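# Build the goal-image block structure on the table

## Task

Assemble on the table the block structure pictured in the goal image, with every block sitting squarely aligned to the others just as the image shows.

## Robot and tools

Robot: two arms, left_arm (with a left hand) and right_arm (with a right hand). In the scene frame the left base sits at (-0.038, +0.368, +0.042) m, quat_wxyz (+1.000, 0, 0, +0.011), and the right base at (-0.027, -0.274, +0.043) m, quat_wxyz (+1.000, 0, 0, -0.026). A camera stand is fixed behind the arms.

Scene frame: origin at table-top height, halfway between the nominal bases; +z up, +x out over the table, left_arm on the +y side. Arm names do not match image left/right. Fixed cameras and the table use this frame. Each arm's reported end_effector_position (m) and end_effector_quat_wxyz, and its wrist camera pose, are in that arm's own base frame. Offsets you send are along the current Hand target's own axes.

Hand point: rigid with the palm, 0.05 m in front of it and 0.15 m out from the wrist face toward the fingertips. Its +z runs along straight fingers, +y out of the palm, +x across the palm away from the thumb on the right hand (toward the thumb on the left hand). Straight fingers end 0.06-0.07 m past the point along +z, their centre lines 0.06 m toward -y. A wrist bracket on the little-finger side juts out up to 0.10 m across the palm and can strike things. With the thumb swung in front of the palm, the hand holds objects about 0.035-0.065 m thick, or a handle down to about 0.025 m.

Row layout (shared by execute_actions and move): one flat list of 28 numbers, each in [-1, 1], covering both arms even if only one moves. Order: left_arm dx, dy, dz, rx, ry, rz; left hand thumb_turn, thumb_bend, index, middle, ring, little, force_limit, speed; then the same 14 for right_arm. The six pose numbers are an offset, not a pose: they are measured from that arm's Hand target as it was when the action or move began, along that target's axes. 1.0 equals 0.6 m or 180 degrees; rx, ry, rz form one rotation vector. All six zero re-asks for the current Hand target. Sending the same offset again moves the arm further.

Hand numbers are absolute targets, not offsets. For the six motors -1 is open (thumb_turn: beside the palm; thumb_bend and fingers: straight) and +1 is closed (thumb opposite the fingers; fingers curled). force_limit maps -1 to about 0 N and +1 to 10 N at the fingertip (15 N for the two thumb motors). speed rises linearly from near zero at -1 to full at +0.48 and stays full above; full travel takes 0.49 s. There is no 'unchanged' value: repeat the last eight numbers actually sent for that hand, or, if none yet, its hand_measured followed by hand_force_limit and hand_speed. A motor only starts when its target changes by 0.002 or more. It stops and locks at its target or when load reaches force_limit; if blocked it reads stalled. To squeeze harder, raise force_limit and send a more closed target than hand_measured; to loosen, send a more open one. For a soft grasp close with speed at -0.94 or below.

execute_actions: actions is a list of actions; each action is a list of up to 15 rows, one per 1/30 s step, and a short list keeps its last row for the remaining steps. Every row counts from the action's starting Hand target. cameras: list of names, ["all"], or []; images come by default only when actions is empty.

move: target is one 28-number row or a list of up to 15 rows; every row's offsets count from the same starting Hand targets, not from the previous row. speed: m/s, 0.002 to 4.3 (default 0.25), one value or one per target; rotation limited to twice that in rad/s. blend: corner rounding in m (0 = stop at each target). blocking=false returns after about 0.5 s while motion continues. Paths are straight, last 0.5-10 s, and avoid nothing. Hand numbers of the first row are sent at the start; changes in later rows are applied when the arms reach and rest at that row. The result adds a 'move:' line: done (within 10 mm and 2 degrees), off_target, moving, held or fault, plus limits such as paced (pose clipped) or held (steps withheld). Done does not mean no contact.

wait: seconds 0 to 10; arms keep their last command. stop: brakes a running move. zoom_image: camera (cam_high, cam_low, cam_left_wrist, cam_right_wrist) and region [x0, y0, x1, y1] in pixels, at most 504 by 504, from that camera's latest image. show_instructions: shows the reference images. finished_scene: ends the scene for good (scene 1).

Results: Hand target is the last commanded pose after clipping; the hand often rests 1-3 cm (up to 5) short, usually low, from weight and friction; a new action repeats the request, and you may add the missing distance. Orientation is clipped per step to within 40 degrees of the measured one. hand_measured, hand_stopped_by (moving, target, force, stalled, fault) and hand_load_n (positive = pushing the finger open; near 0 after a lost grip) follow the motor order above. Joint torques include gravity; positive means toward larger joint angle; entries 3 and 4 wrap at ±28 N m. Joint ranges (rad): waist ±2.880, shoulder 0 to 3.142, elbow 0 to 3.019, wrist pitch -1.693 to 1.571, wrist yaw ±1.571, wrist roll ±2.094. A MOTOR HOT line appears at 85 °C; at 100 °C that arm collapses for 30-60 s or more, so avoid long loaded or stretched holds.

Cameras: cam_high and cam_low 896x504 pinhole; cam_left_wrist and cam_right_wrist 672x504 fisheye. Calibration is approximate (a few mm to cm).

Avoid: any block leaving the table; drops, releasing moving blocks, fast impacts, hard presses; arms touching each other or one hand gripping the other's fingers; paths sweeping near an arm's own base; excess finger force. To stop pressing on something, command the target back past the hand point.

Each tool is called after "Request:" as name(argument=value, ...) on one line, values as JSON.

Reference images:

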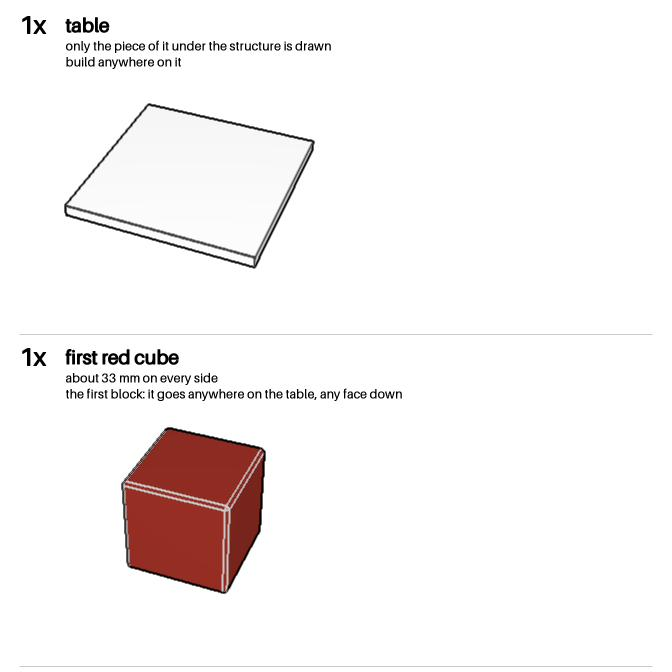

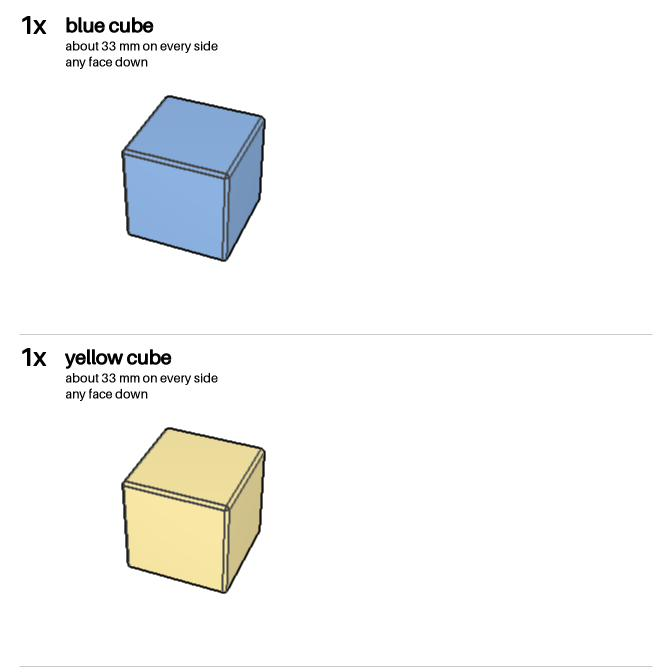

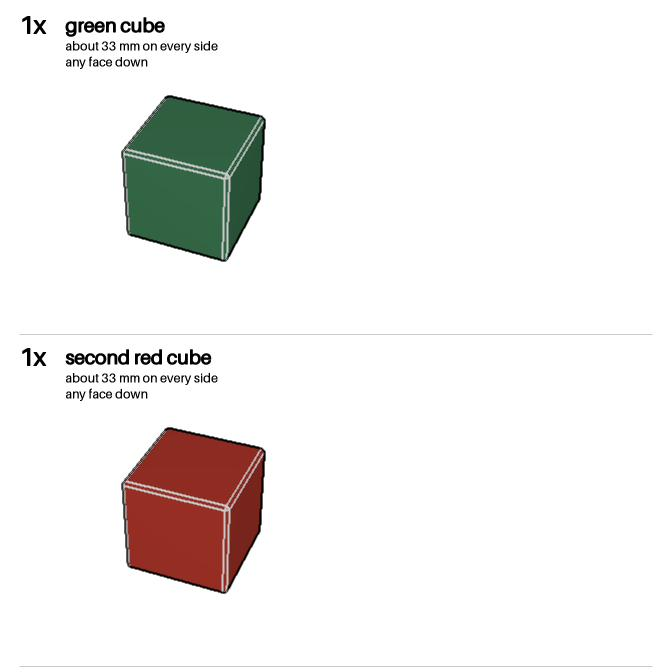

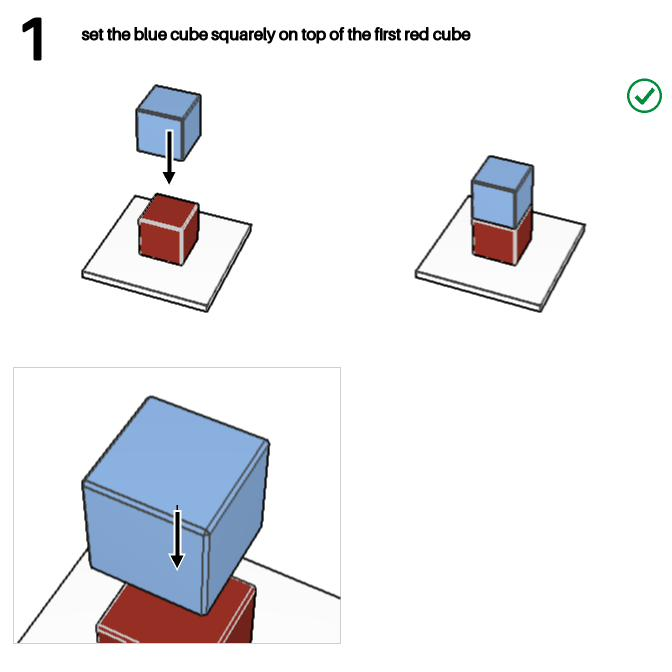

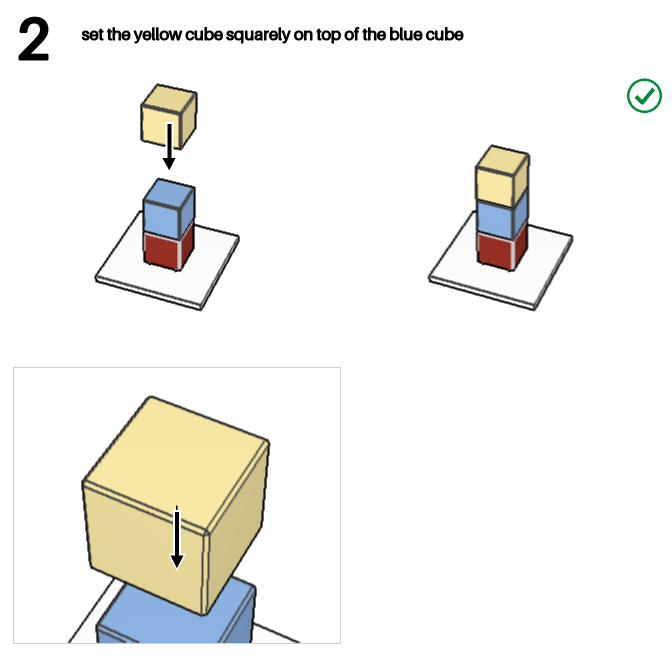

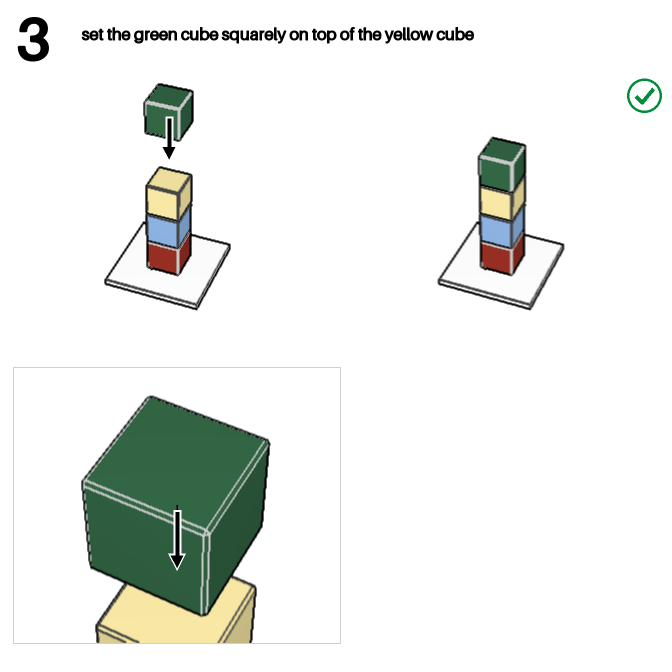

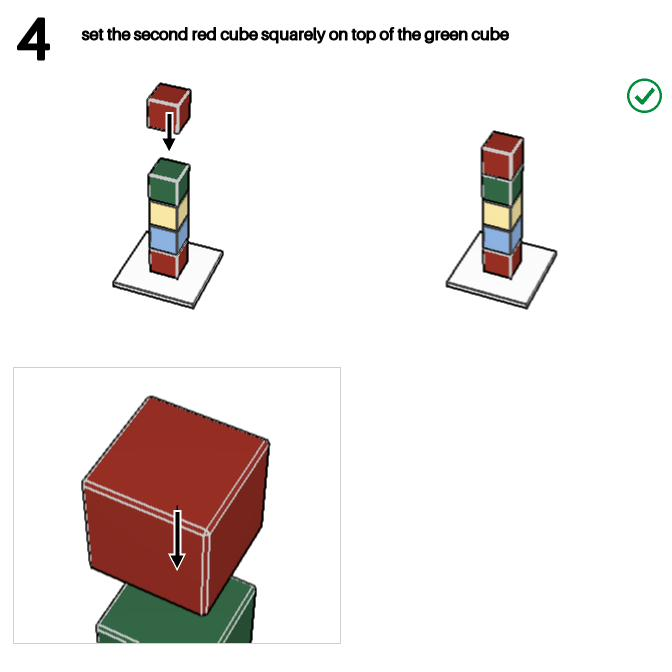

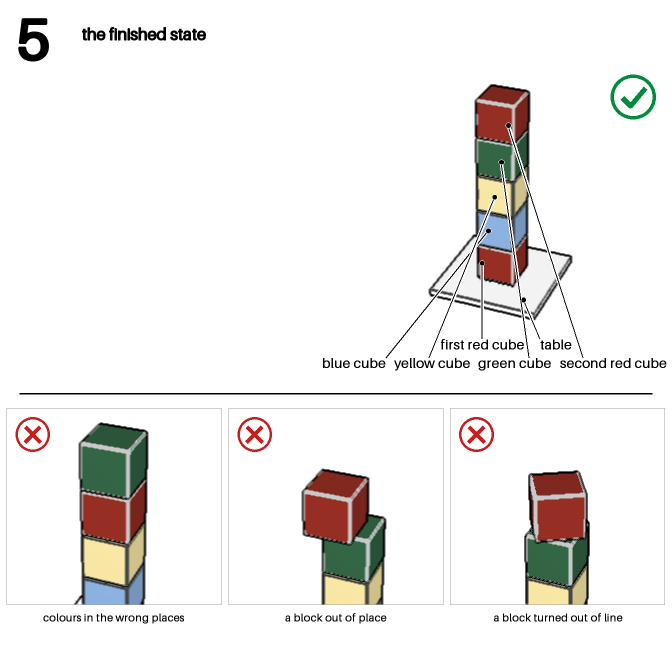

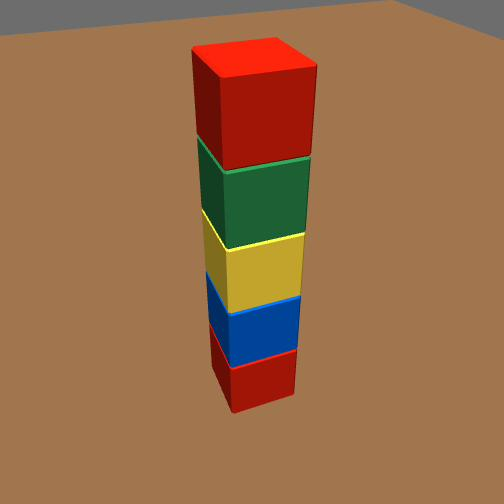

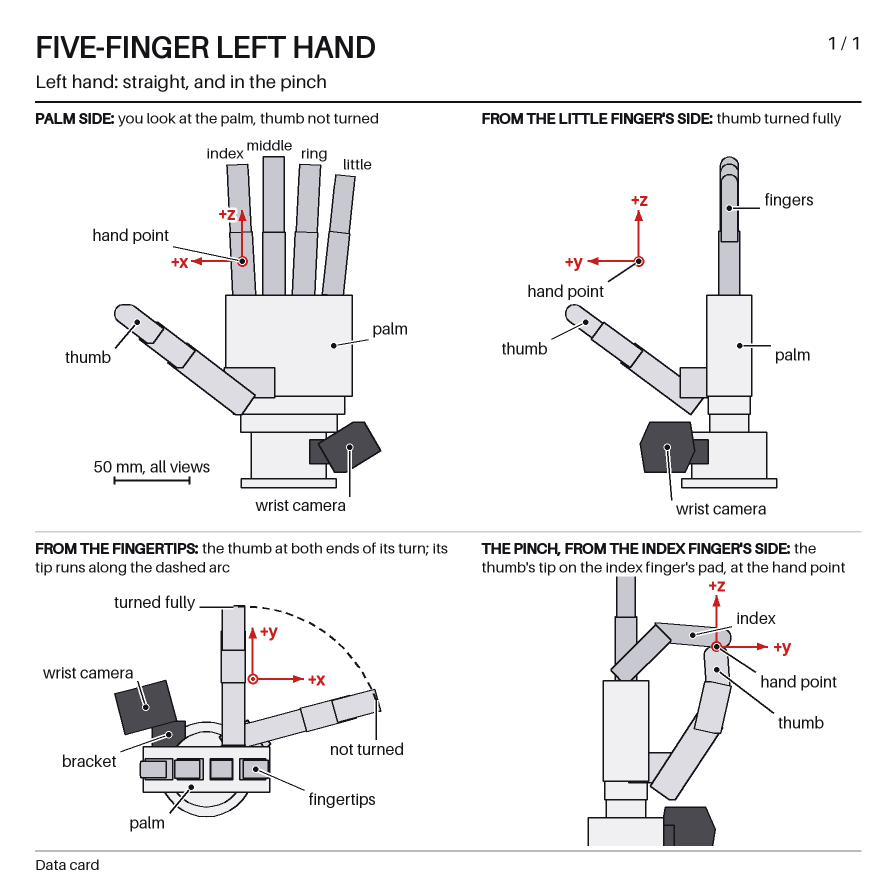

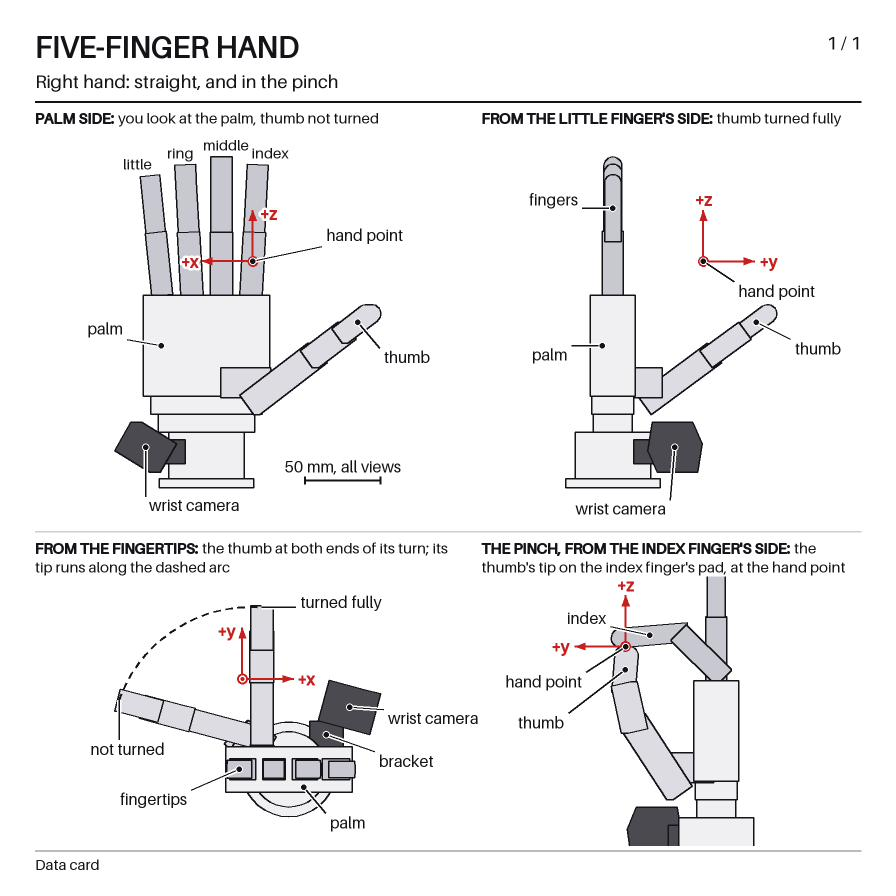

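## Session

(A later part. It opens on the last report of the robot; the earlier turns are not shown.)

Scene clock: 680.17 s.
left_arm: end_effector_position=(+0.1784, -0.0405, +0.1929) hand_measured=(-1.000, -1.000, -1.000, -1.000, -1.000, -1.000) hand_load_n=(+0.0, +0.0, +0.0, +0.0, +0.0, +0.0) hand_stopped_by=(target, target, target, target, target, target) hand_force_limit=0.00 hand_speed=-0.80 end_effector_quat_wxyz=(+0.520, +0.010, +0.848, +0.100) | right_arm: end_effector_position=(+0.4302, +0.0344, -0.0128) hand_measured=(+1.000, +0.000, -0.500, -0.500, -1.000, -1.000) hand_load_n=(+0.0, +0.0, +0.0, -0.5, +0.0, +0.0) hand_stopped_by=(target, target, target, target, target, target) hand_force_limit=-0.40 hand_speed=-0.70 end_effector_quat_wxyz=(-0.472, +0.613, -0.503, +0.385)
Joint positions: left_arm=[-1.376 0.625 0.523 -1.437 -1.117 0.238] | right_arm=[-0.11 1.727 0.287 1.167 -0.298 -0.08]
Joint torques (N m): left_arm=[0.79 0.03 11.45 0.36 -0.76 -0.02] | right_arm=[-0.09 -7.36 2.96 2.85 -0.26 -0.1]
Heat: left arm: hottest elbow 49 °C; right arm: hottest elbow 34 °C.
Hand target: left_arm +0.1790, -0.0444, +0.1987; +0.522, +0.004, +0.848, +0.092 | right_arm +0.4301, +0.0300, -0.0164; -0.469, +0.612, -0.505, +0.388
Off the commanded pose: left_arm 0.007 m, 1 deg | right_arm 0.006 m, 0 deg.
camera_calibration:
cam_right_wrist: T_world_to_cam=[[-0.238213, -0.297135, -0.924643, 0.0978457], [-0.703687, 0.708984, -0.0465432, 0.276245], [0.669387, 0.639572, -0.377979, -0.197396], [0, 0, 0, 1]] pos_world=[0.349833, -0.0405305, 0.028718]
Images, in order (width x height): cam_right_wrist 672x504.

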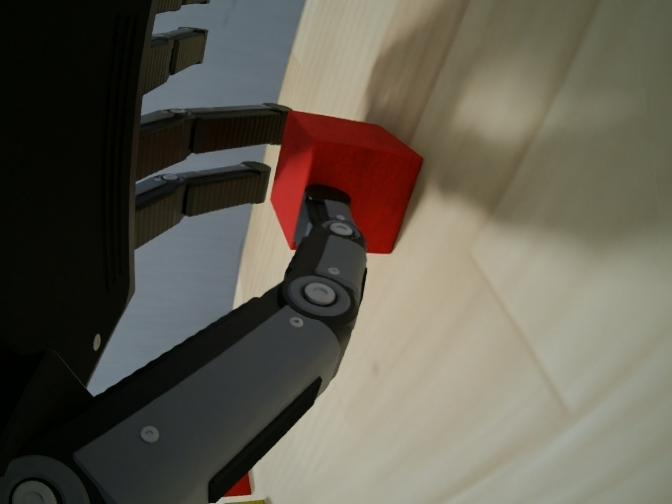

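Request:
move(target=[[0,0,0,0,0,0,-1,-1,-1,-1,-1,-1,0,-0.8, 0,0,0,0,0,0,1,0,-1,-1,-1,-1,-0.4,-0.3],[0,0,0,0,0,0,-1,-1,-1,-1,-1,-1,0,-0.8, 0,0.0173,-0.0644,0,0,0,1,0,-1,-1,-1,-1,-0.4,-0.3],[0,0,0,0,0,0,-1,-1,-1,-1,-1,-1,0,-0.8, 0,-0.0954,-0.0946,0,0,0,1,0,-1,-1,-1,-1,-0.4,-0.3],[0,0,0,0,0,0,-1,-1,-1,-1,-1,-1,0,-0.8, -0.516,-0.1382,-0.075,0.0005,-0.3488,-0.0936,1,0,-1,-1,-1,-1,-0.4,-0.3]], speed=[0.1,0.08,0.2,0.3], blend=[0,0,0.02,0], cameras=["all"])

Scene clock: 733.10 s.
left_arm: end_effector_position=(+0.1784, -0.0405, +0.1929) hand_measured=(-1.000, -1.000, -1.000, -1.000, -1.000, -1.000) hand_load_n=(+0.5, +0.0, +0.0, +0.0, -0.5, +0.0) hand_stopped_by=(target, target, target, target, target, target) hand_force_limit=0.00 hand_speed=-0.80 end_effector_quat_wxyz=(+0.520, +0.010, +0.848, +0.100) | right_arm: end_effector_position=(+0.3389, +0.3206, +0.0699) hand_measured=(+1.000, +0.000, -1.000, -1.000, -1.000, -1.000) hand_load_n=(+0.0, +0.0, +0.0, +0.0, +0.0, +0.0) hand_stopped_by=(target, target, target, target, target, target) hand_force_limit=-0.40 hand_speed=-0.30 end_effector_quat_wxyz=(-0.602, +0.788, -0.108, +0.071)
Joint positions: left_arm=[-1.376 0.625 0.523 -1.437 -1.117 0.238] | right_arm=[0.423 1.491 0.569 0.507 -0.849 -0.3]
Joint torques (N m): left_arm=[0.79 0.15 11.43 0.36 -0.76 -0.02] | right_arm=[2.08 -7 9.83 1.72 -0.38 -0.14]
Heat: left arm: hottest elbow 49 °C; right arm: hottest elbow 33 °C.
Hand target: left_arm +0.1790, -0.0444, +0.1987; +0.522, +0.004, +0.848, +0.092 | right_arm +0.3496, +0.3297, +0.0752; -0.604, +0.787, -0.097, +0.075
Off the commanded pose: left_arm 0.007 m, 1 deg | right_arm 0.015 m, 1 deg.
move: off_target (right_arm)
camera_calibration:
cam_right_wrist: T_world_to_cam=[[0.144763, -0.349635, -0.925634, 0.124726], [-0.947717, -0.317866, -0.028151, 0.423535], [-0.284386, 0.881315, -0.377371, -0.0422714], [0, 0, 0, 1]] pos_world=[0.371314, 0.215491, 0.111422]

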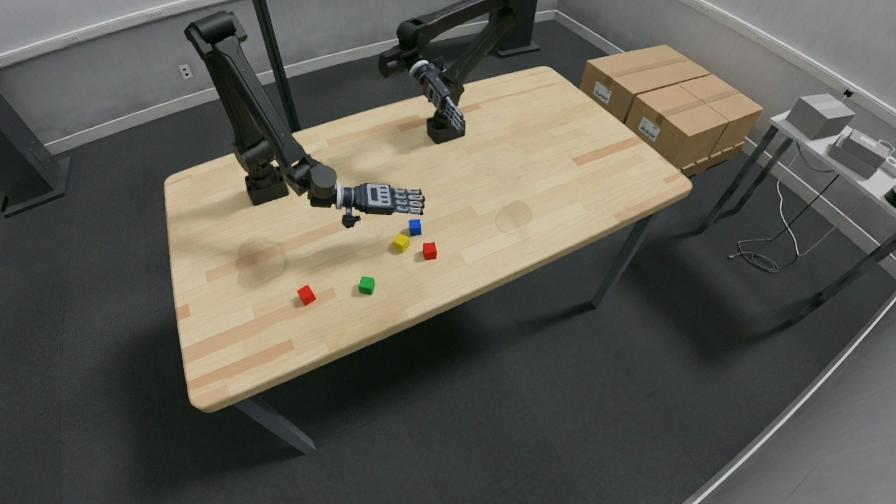

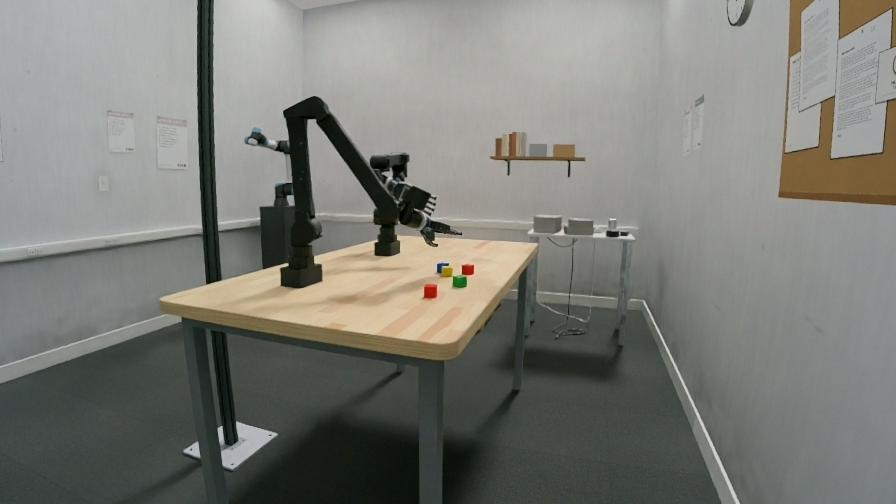

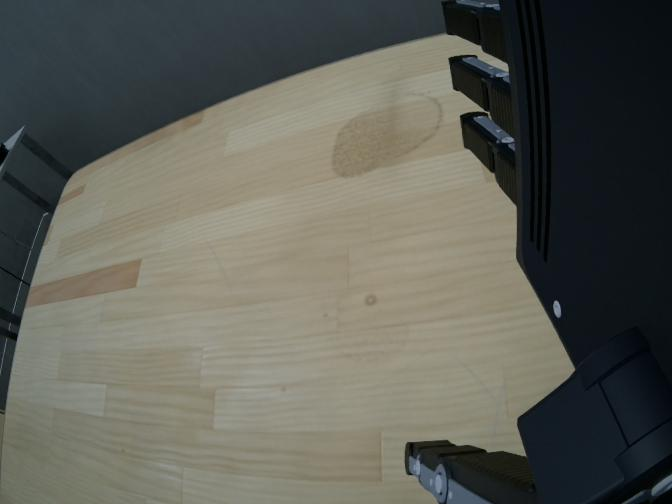

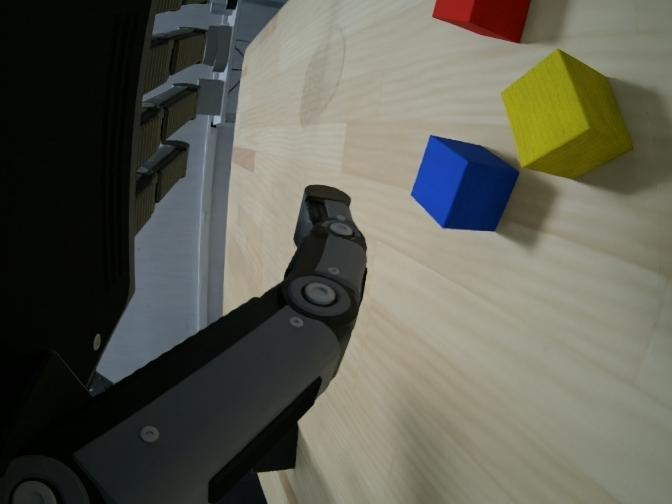

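Request:
zoom_image(camera="cam_right_wrist", region=[400, 0, 650, 250])

Scaled by 2.016 from the camera's 672x504 image, which has a finer 960x720 frame.

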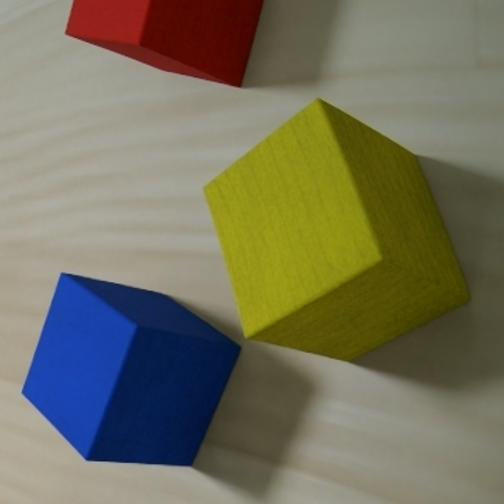

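Request:
move(target=[0,0,0,0,0,0,-1,-1,-1,-1,-1,-1,0,-0.8, -0.018,0.071,0.0773,0,0,0,1,0,-1,-1,-1,-1,-0.4,-0.3], speed=0.15, cameras=["cam_right_wrist"])

Request:
zoom_image(camera="cam_right_wrist", region=[300, 50, 500, 250])

Scene clock: 788.03 s.
left_arm: end_effector_position=(+0.1784, -0.0405, +0.1929) hand_measured=(-1.000, -1.000, -1.000, -1.000, -1.000, -1.000) hand_load_n=(+0.0, +0.0, +0.0, +0.0, +0.0, +0.0) hand_stopped_by=(target, target, target, target, target, target) hand_force_limit=0.00 hand_speed=-0.80 end_effector_quat_wxyz=(+0.520, +0.010, +0.848, +0.100) | right_arm: end_effector_position=(+0.3377, +0.3548, +0.0169) hand_measured=(+1.000, +0.000, -1.000, -1.000, -1.000, -1.000) hand_load_n=(+0.0, +0.0, +0.0, +0.0, +0.0, +0.0) hand_stopped_by=(target, target, target, target, target, target) hand_force_limit=-0.40 hand_speed=-0.30 end_effector_quat_wxyz=(-0.597, +0.792, -0.102, +0.070)
Joint positions: left_arm=[-1.376 0.625 0.523 -1.437 -1.117 0.238] | right_arm=[0.51 1.691 0.585 0.708 -0.775 -0.275]
Joint torques (N m): left_arm=[0.73 0.09 11.45 0.35 -0.76 -0.01] | right_arm=[1.67 -9 7.98 2.61 -0.17 0.02]
Heat: left arm: hottest elbow 50 °C; right arm: hottest elbow 36 °C.
Hand target: left_arm +0.1790, -0.0444, +0.1987; +0.522, +0.004, +0.848, +0.092 | right_arm +0.3474, +0.3652, +0.0221; -0.604, +0.787, -0.097, +0.075
Off the commanded pose: left_arm 0.007 m, 1 deg | right_arm 0.015 m, 1 deg.
move: off_target (right_arm)
camera_calibration:
cam_right_wrist: T_world_to_cam=[[0.153401, -0.35945, -0.920469, 0.0882981], [-0.943909, -0.328942, -0.0288534, 0.434447], [-0.29241, 0.873266, -0.389748, -0.0869792], [0, 0, 0, 1]] pos_world=[0.3711, 0.250602, 0.059911]
Images, in order (width x height): cam_right_wrist 672x504.

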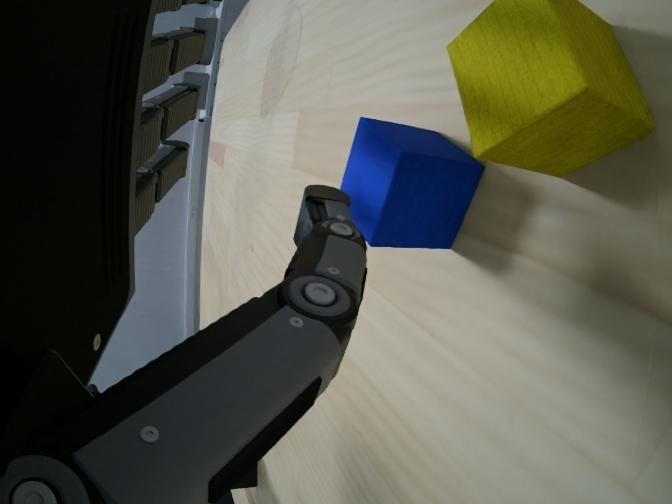

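Scaled by 2.520 from the camera's 672x504 image, which has a finer 960x720 frame.

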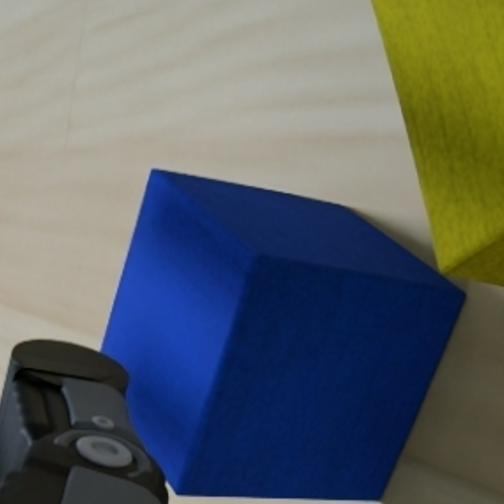

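Request:
move(target=[0,0,0,0,0,0,-1,-1,-1,-1,-1,-1,0,-0.8, -0.0017,0.0392,0.0233,0,0,0,1,0,-1,-1,-1,-1,-0.4,-0.3], speed=0.1, cameras=["cam_right_wrist"])

Request:
zoom_image(camera="cam_right_wrist", region=[240, 80, 480, 320])

Scene clock: 806.10 s.
left_arm: end_effector_position=(+0.1784, -0.0405, +0.1929) hand_measured=(-1.000, -1.000, -1.000, -1.000, -1.000, -1.000) hand_load_n=(+0.0, +0.5, +0.0, +0.0, +0.0, +0.0) hand_stopped_by=(target, target, target, target, target, target) hand_force_limit=0.00 hand_speed=-0.80 end_effector_quat_wxyz=(+0.520, +0.010, +0.848, +0.100) | right_arm: end_effector_position=(+0.3406, +0.3619, -0.0074) hand_measured=(+1.000, +0.000, -1.000, -1.000, -1.000, -1.000) hand_load_n=(+0.5, +0.0, +0.0, +0.0, +0.0, +0.0) hand_stopped_by=(target, target, target, target, target, target) hand_force_limit=-0.40 hand_speed=-0.30 end_effector_quat_wxyz=(-0.598, +0.792, -0.102, +0.072)
Joint positions: left_arm=[-1.376 0.625 0.523 -1.437 -1.117 0.238] | right_arm=[0.523 1.784 0.596 0.799 -0.761 -0.267]
Joint torques (N m): left_arm=[0.91 0.03 11.48 0.36 -0.76 -0.02] | right_arm=[1.96 -9.93 7.09 2.55 -0.24 0.11]
Heat: left arm: hottest elbow 50 °C; right arm: hottest elbow 36 °C.
Hand target: left_arm +0.1790, -0.0444, +0.1987; +0.522, +0.004, +0.848, +0.092 | right_arm +0.3484, +0.3726, -0.0043; -0.604, +0.787, -0.097, +0.075
Off the commanded pose: left_arm 0.007 m, 1 deg | right_arm 0.014 m, 1 deg.
move: off_target (right_arm)
camera_calibration:
cam_right_wrist: T_world_to_cam=[[0.154907, -0.358645, -0.920531, 0.067188], [-0.944551, -0.326839, -0.0316104, 0.438294], [-0.289529, 0.874385, -0.389389, -0.103219], [0, 0, 0, 1]] pos_world=[0.373698, 0.257602, 0.0355109]
Images, in order (width x height): cam_right_wrist 672x504.

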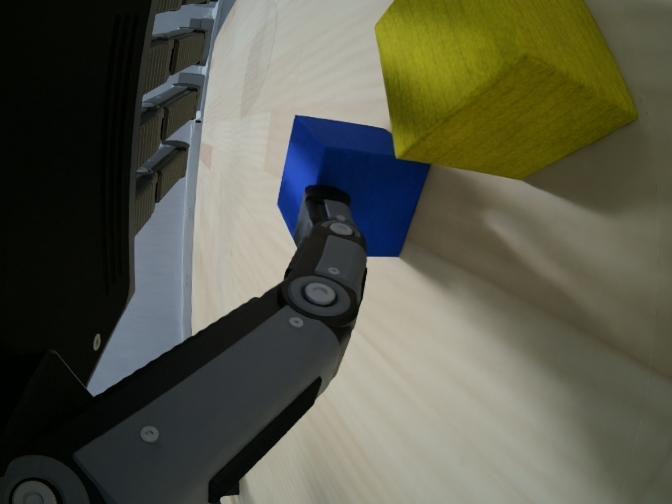

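Scaled by 2.100 from the camera's 672x504 image, which has a finer 960x720 frame.

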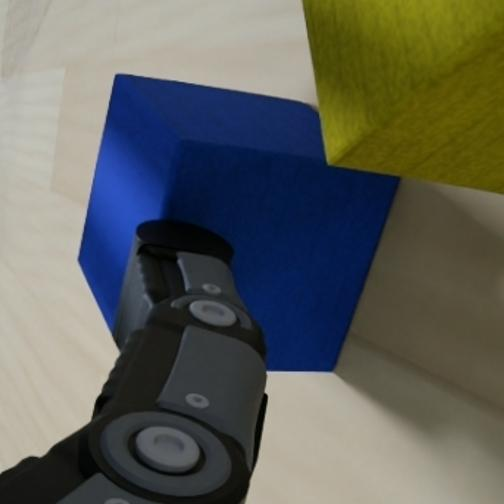

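Request:
execute_actions(actions=[[[0,0,0,0,0,0,-1,-1,-1,-1,-1,-1,0,-0.8, 0,0,0,0,0,0,1,0,-0.45,-0.45,-1,-1,-0.4,-0.5]],[[0,0,0,0,0,0,-1,-1,-1,-1,-1,-1,0,-0.8, 0,0,0,0,0,0,1,0,-0.45,-0.45,-1,-1,-0.4,-0.5]],[[0,0,0,0,0,0,-1,-1,-1,-1,-1,-1,0,-0.8, 0,0,0,0,0,0,1,0,0.1,0.1,-1,-1,-0.4,-0.85]],[[0,0,0,0,0,0,-1,-1,-1,-1,-1,-1,0,-0.8, 0,0,0,0,0,0,1,0,0.1,0.1,-1,-1,-0.4,-0.85]]], cameras=["cam_right_wrist"])

Request:
zoom_image(camera="cam_right_wrist", region=[240, 80, 480, 320])

Scene clock: 822.80 s.
left_arm: end_effector_position=(+0.1784, -0.0405, +0.1929) hand_measured=(-1.000, -1.000, -1.000, -1.000, -1.000, -1.000) hand_load_n=(+0.0, +0.0, +0.0, +0.0, +0.0, +0.0) hand_stopped_by=(target, target, target, target, target, target) hand_force_limit=0.00 hand_speed=-0.80 end_effector_quat_wxyz=(+0.520, +0.010, +0.848, +0.100) | right_arm: end_effector_position=(+0.3410, +0.3624, -0.0068) hand_measured=(+1.000, -0.002, -0.286, -0.286, -1.000, -1.000) hand_load_n=(+1.0, +5.0, +3.5, +5.5, +0.0, +0.0) hand_stopped_by=(target, target, force, force, target, target) hand_force_limit=-0.40 hand_speed=-0.85 end_effector_quat_wxyz=(-0.599, +0.791, -0.102, +0.072)
Joint positions: left_arm=[-1.376 0.625 0.523 -1.437 -1.117 0.238] | right_arm=[0.523 1.784 0.597 0.801 -0.76 -0.265]
Joint torques (N m): left_arm=[0.79 0.09 11.47 0.36 -0.76 -0.01] | right_arm=[1.55 -9.99 7.09 2.47 -0.24 0.03]
Heat: left arm: hottest elbow 50 °C; right arm: hottest elbow 36 °C.
Hand target: left_arm +0.1790, -0.0444, +0.1987; +0.522, +0.004, +0.848, +0.092 | right_arm +0.3482, +0.3725, -0.0044; -0.604, +0.787, -0.097, +0.075
Off the commanded pose: left_arm 0.007 m, 1 deg | right_arm 0.013 m, 1 deg.
camera_calibration:
cam_right_wrist: T_world_to_cam=[[0.155652, -0.357047, -0.921027, 0.0669803], [-0.944676, -0.326326, -0.0331444, 0.438688], [-0.288721, 0.875231, -0.388087, -0.103892], [0, 0, 0, 1]] pos_world=[0.373997, 0.258, 0.0359118]
Images, in order (width x height): cam_right_wrist 672x504.

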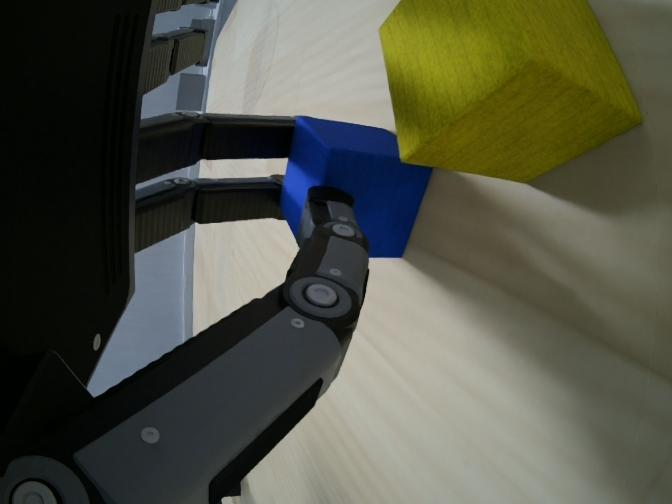

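Scaled by 2.100 from the camera's 672x504 image, which has a finer 960x720 frame.

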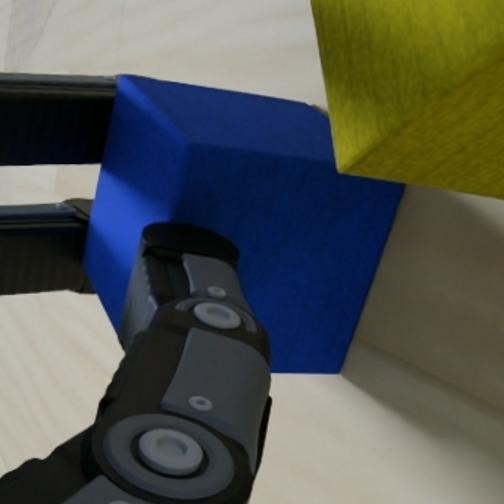

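Request:
move(target=[[0,0,0,0,0,0,-1,-1,-1,-1,-1,-1,0,-0.8, 0.0002,-0.1448,-0.0387,0,0,0,1,0,0.1,0.1,-1,-1,-0.4,-0.85],[0,0,0,0,0,0,-1,-1,-1,-1,-1,-1,0,-0.8, 0.2712,-0.0177,-0.5429,-0.0003,0.3485,0.0930,1,0,0.1,0.1,-1,-1,-0.4,-0.85],[0,0,0,0,0,0,-1,-1,-1,-1,-1,-1,0,-0.8, 0.2712,0.0225,-0.5322,-0.0003,0.3485,0.0930,1,0,0.1,0.1,-1,-1,-0.4,-0.85]], speed=[0.12,0.25,0.1], blend=[0.02,0,0], cameras=["all"])

Request:
zoom_image(camera="cam_low", region=[400, 240, 460, 300])

Request:
zoom_image(camera="cam_high", region=[260, 240, 340, 320])

Scene clock: 854.83 s.
left_arm: end_effector_position=(+0.1784, -0.0405, +0.1929) hand_measured=(-1.000, -1.000, -1.000, -1.000, -1.000, -1.000) hand_load_n=(+0.0, -0.5, +0.0, +0.0, +0.0, +0.0) hand_stopped_by=(target, target, target, target, target, target) hand_force_limit=0.00 hand_speed=-0.80 end_effector_quat_wxyz=(+0.520, +0.010, +0.848, +0.100) | right_arm: end_effector_position=(+0.4277, +0.0347, +0.0653) hand_measured=(+1.000, -0.002, -0.286, -0.286, -1.000, -1.000) hand_load_n=(+0.5, +5.0, +3.0, +5.5, +0.0, +0.0) hand_stopped_by=(target, target, force, force, target, target) hand_force_limit=-0.40 hand_speed=-0.85 end_effector_quat_wxyz=(-0.469, +0.619, -0.499, +0.385)
Joint positions: left_arm=[-1.376 0.625 0.523 -1.437 -1.117 0.238] | right_arm=[-0.11 1.297 0.314 0.702 -0.302 -0.094]
Joint torques (N m): left_arm=[0.79 0.15 11.45 0.36 -0.76 -0.02] | right_arm=[-0.26 -4.31 6.54 2.8 -0.11 0.07]
Heat: left arm: hottest elbow 50 °C; right arm: hottest elbow 36 °C.
Hand target: left_arm +0.1790, -0.0444, +0.1987; +0.522, +0.004, +0.848, +0.092 | right_arm +0.4302, +0.0304, +0.0652; -0.470, +0.612, -0.504, +0.388
Off the commanded pose: left_arm 0.007 m, 1 deg | right_arm 0.005 m, 1 deg.
move: done
camera_calibration:
cam_right_wrist: T_world_to_cam=[[-0.24045, -0.310227, -0.919752, 0.170573], [-0.709508, 0.702808, -0.0515671, 0.28105], [0.662406, 0.640172, -0.389098, -0.162607], [0, 0, 0, 1]] pos_world=[0.348134, -0.0405112, 0.108108]

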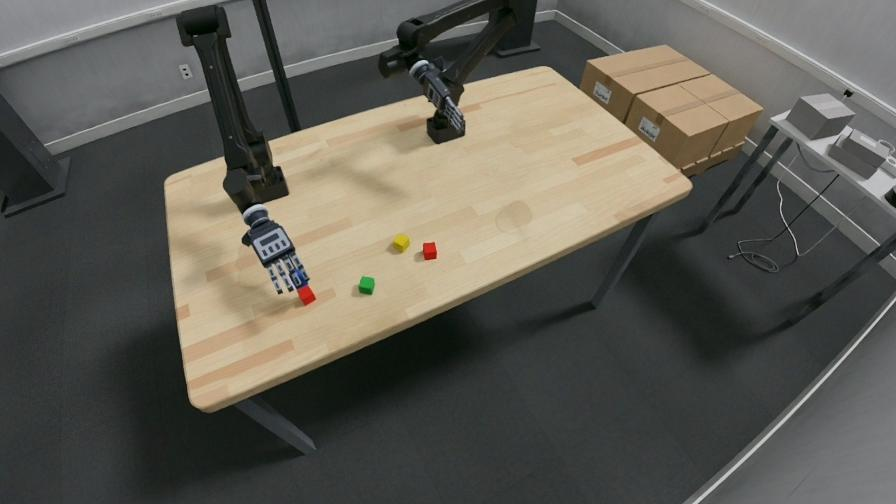

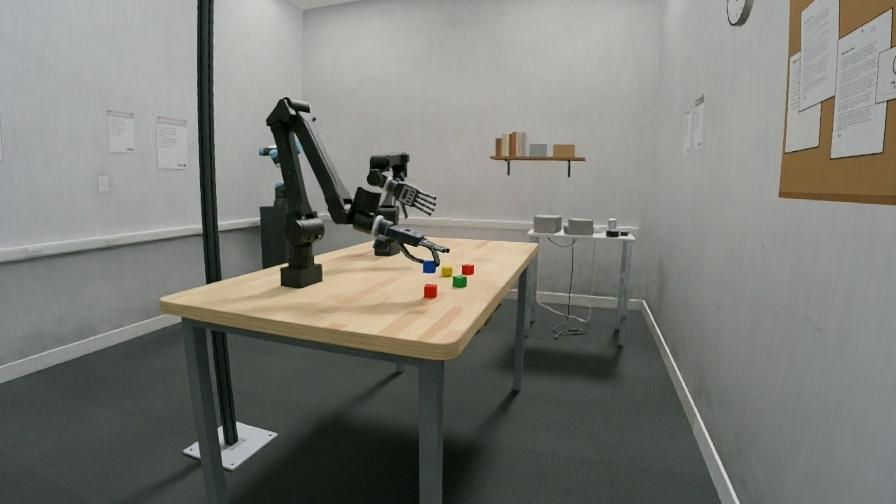

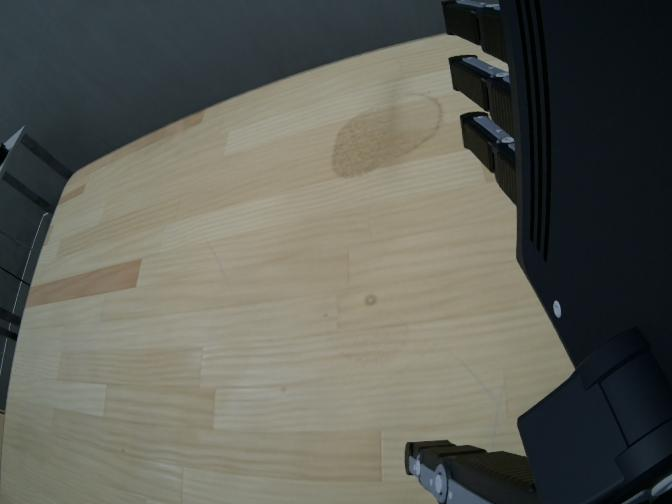

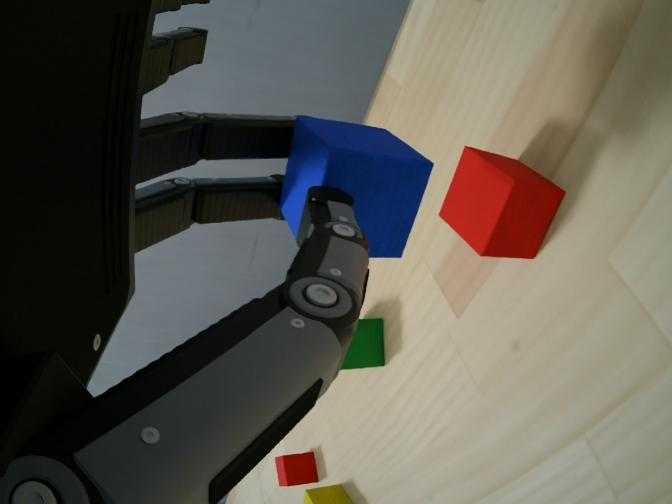

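Scaled by 8.400.

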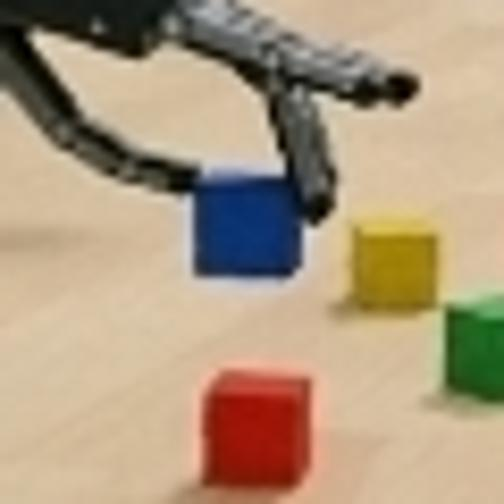

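Scaled by 6.300.

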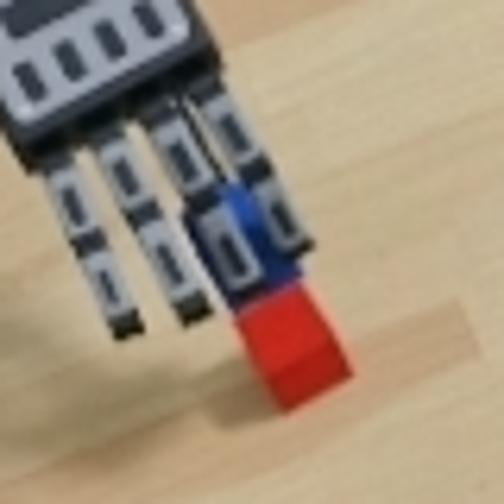

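Request:
zoom_image(camera="cam_right_wrist", region=[420, 120, 580, 280])

Request:
zoom_image(camera="cam_right_wrist", region=[270, 100, 450, 280])

Scaled by 3.150 from the camera's 672x504 image, which has a finer 960x720 frame.

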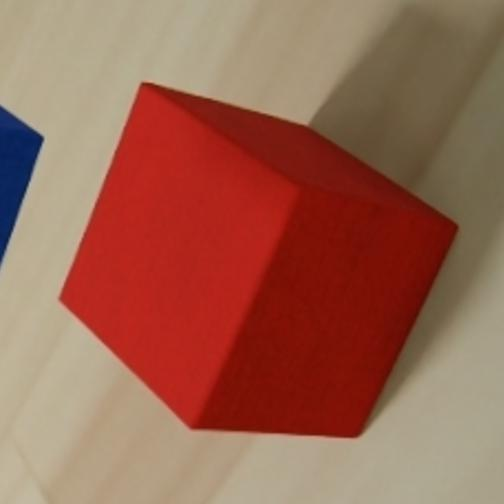

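Scaled by 2.800 from the camera's 672x504 image, which has a finer 960x720 frame.

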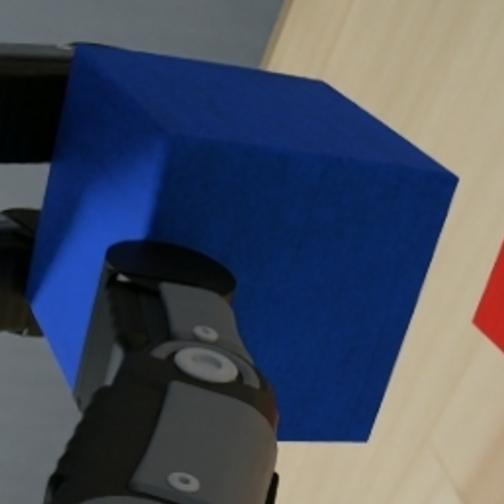

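Request:
move(target=[0,0,0,0,0,0,-1,-1,-1,-1,-1,-1,0,-0.8, 0,0.0563,0.0151,0,0,0,1,0,0.1,0.1,-1,-1,-0.4,-0.85], speed=0.08, cameras=["cam_low","cam_high","cam_right_wrist"])

Request:
zoom_image(camera="cam_low", region=[410, 260, 450, 300])

Request:
zoom_image(camera="cam_high", region=[280, 260, 330, 310])

Scene clock: 972.17 s.
left_arm: end_effector_position=(+0.1784, -0.0405, +0.1929) hand_measured=(-1.000, -1.000, -1.000, -1.000, -1.000, -1.000) hand_load_n=(+0.0, +0.0, +0.0, +0.5, +0.0, +0.0) hand_stopped_by=(target, target, target, target, target, target) hand_force_limit=0.00 hand_speed=-0.80 end_effector_quat_wxyz=(+0.520, +0.010, +0.848, +0.100) | right_arm: end_effector_position=(+0.4298, +0.0344, +0.0327) hand_measured=(+1.000, -0.002, -0.286, -0.286, -1.000, -1.000) hand_load_n=(+1.0, +5.0, +3.0, +5.0, -0.5, +0.0) hand_stopped_by=(target, target, force, force, target, target) hand_force_limit=-0.40 hand_speed=-0.85 end_effector_quat_wxyz=(-0.470, +0.618, -0.498, +0.387)
Joint positions: left_arm=[-1.376 0.625 0.523 -1.437 -1.117 0.238] | right_arm=[-0.11 1.469 0.293 0.9 -0.302 -0.094]
Joint torques (N m): left_arm=[0.79 0.03 11.47 0.36 -0.76 -0.01] | right_arm=[0.09 -5.6 4.9 3.02 -0.08 0.08]
Heat: left arm: hottest elbow 51 °C; right arm: hottest elbow 36 °C.
Hand target: left_arm +0.1790, -0.0444, +0.1987; +0.522, +0.004, +0.848, +0.092 | right_arm +0.4303, +0.0304, +0.0303; -0.470, +0.612, -0.504, +0.388
Off the commanded pose: left_arm 0.007 m, 1 deg | right_arm 0.005 m, 1 deg.
move: done
camera_calibration:
cam_right_wrist: T_world_to_cam=[[-0.235184, -0.310872, -0.920895, 0.138809], [-0.709261, 0.702711, -0.0560829, 0.281009], [0.664558, 0.639965, -0.385755, -0.177519], [0, 0, 0, 1]] pos_world=[0.349926, -0.0407102, 0.0751096]
Images, in order (width x height): cam_high 896x504, cam_low 896x504, cam_right_wrist 672x504.

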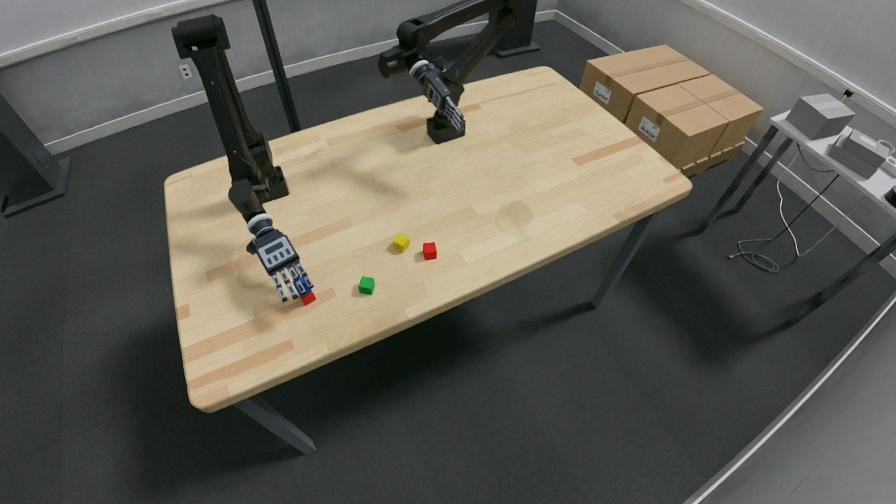

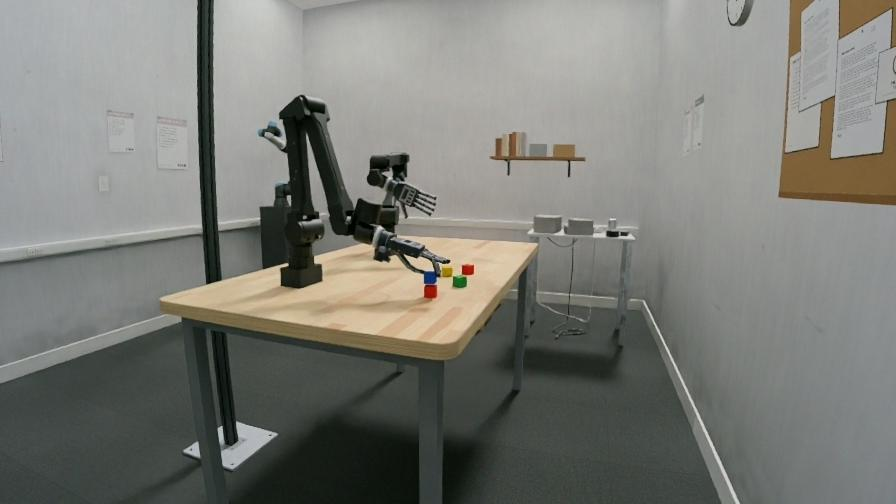

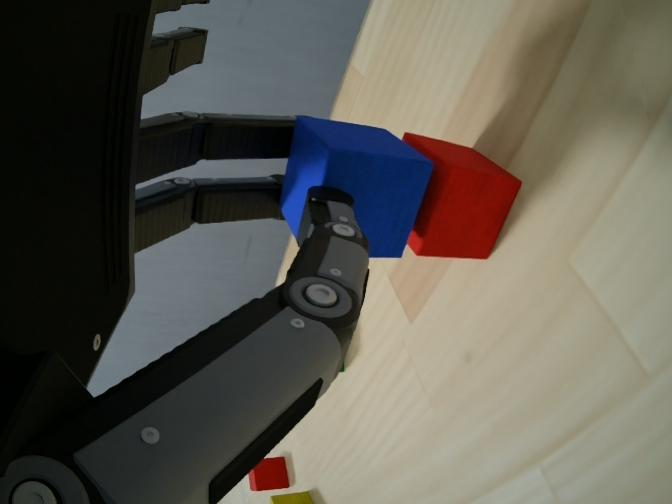

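Scaled by 12.600.

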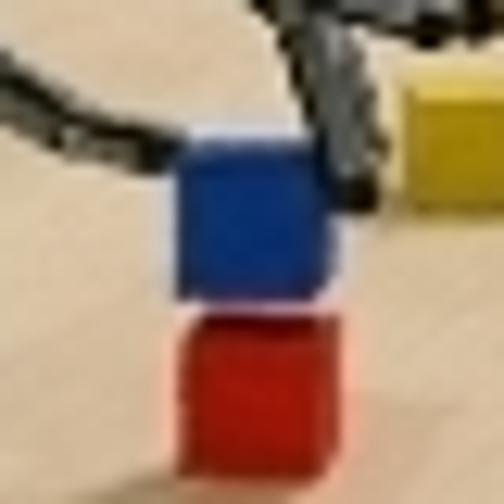

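Scaled by 10.080.

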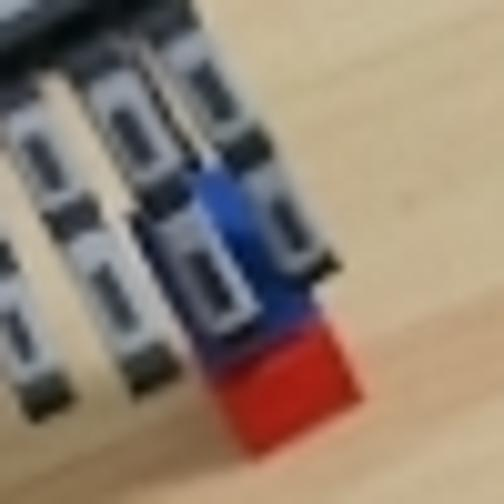

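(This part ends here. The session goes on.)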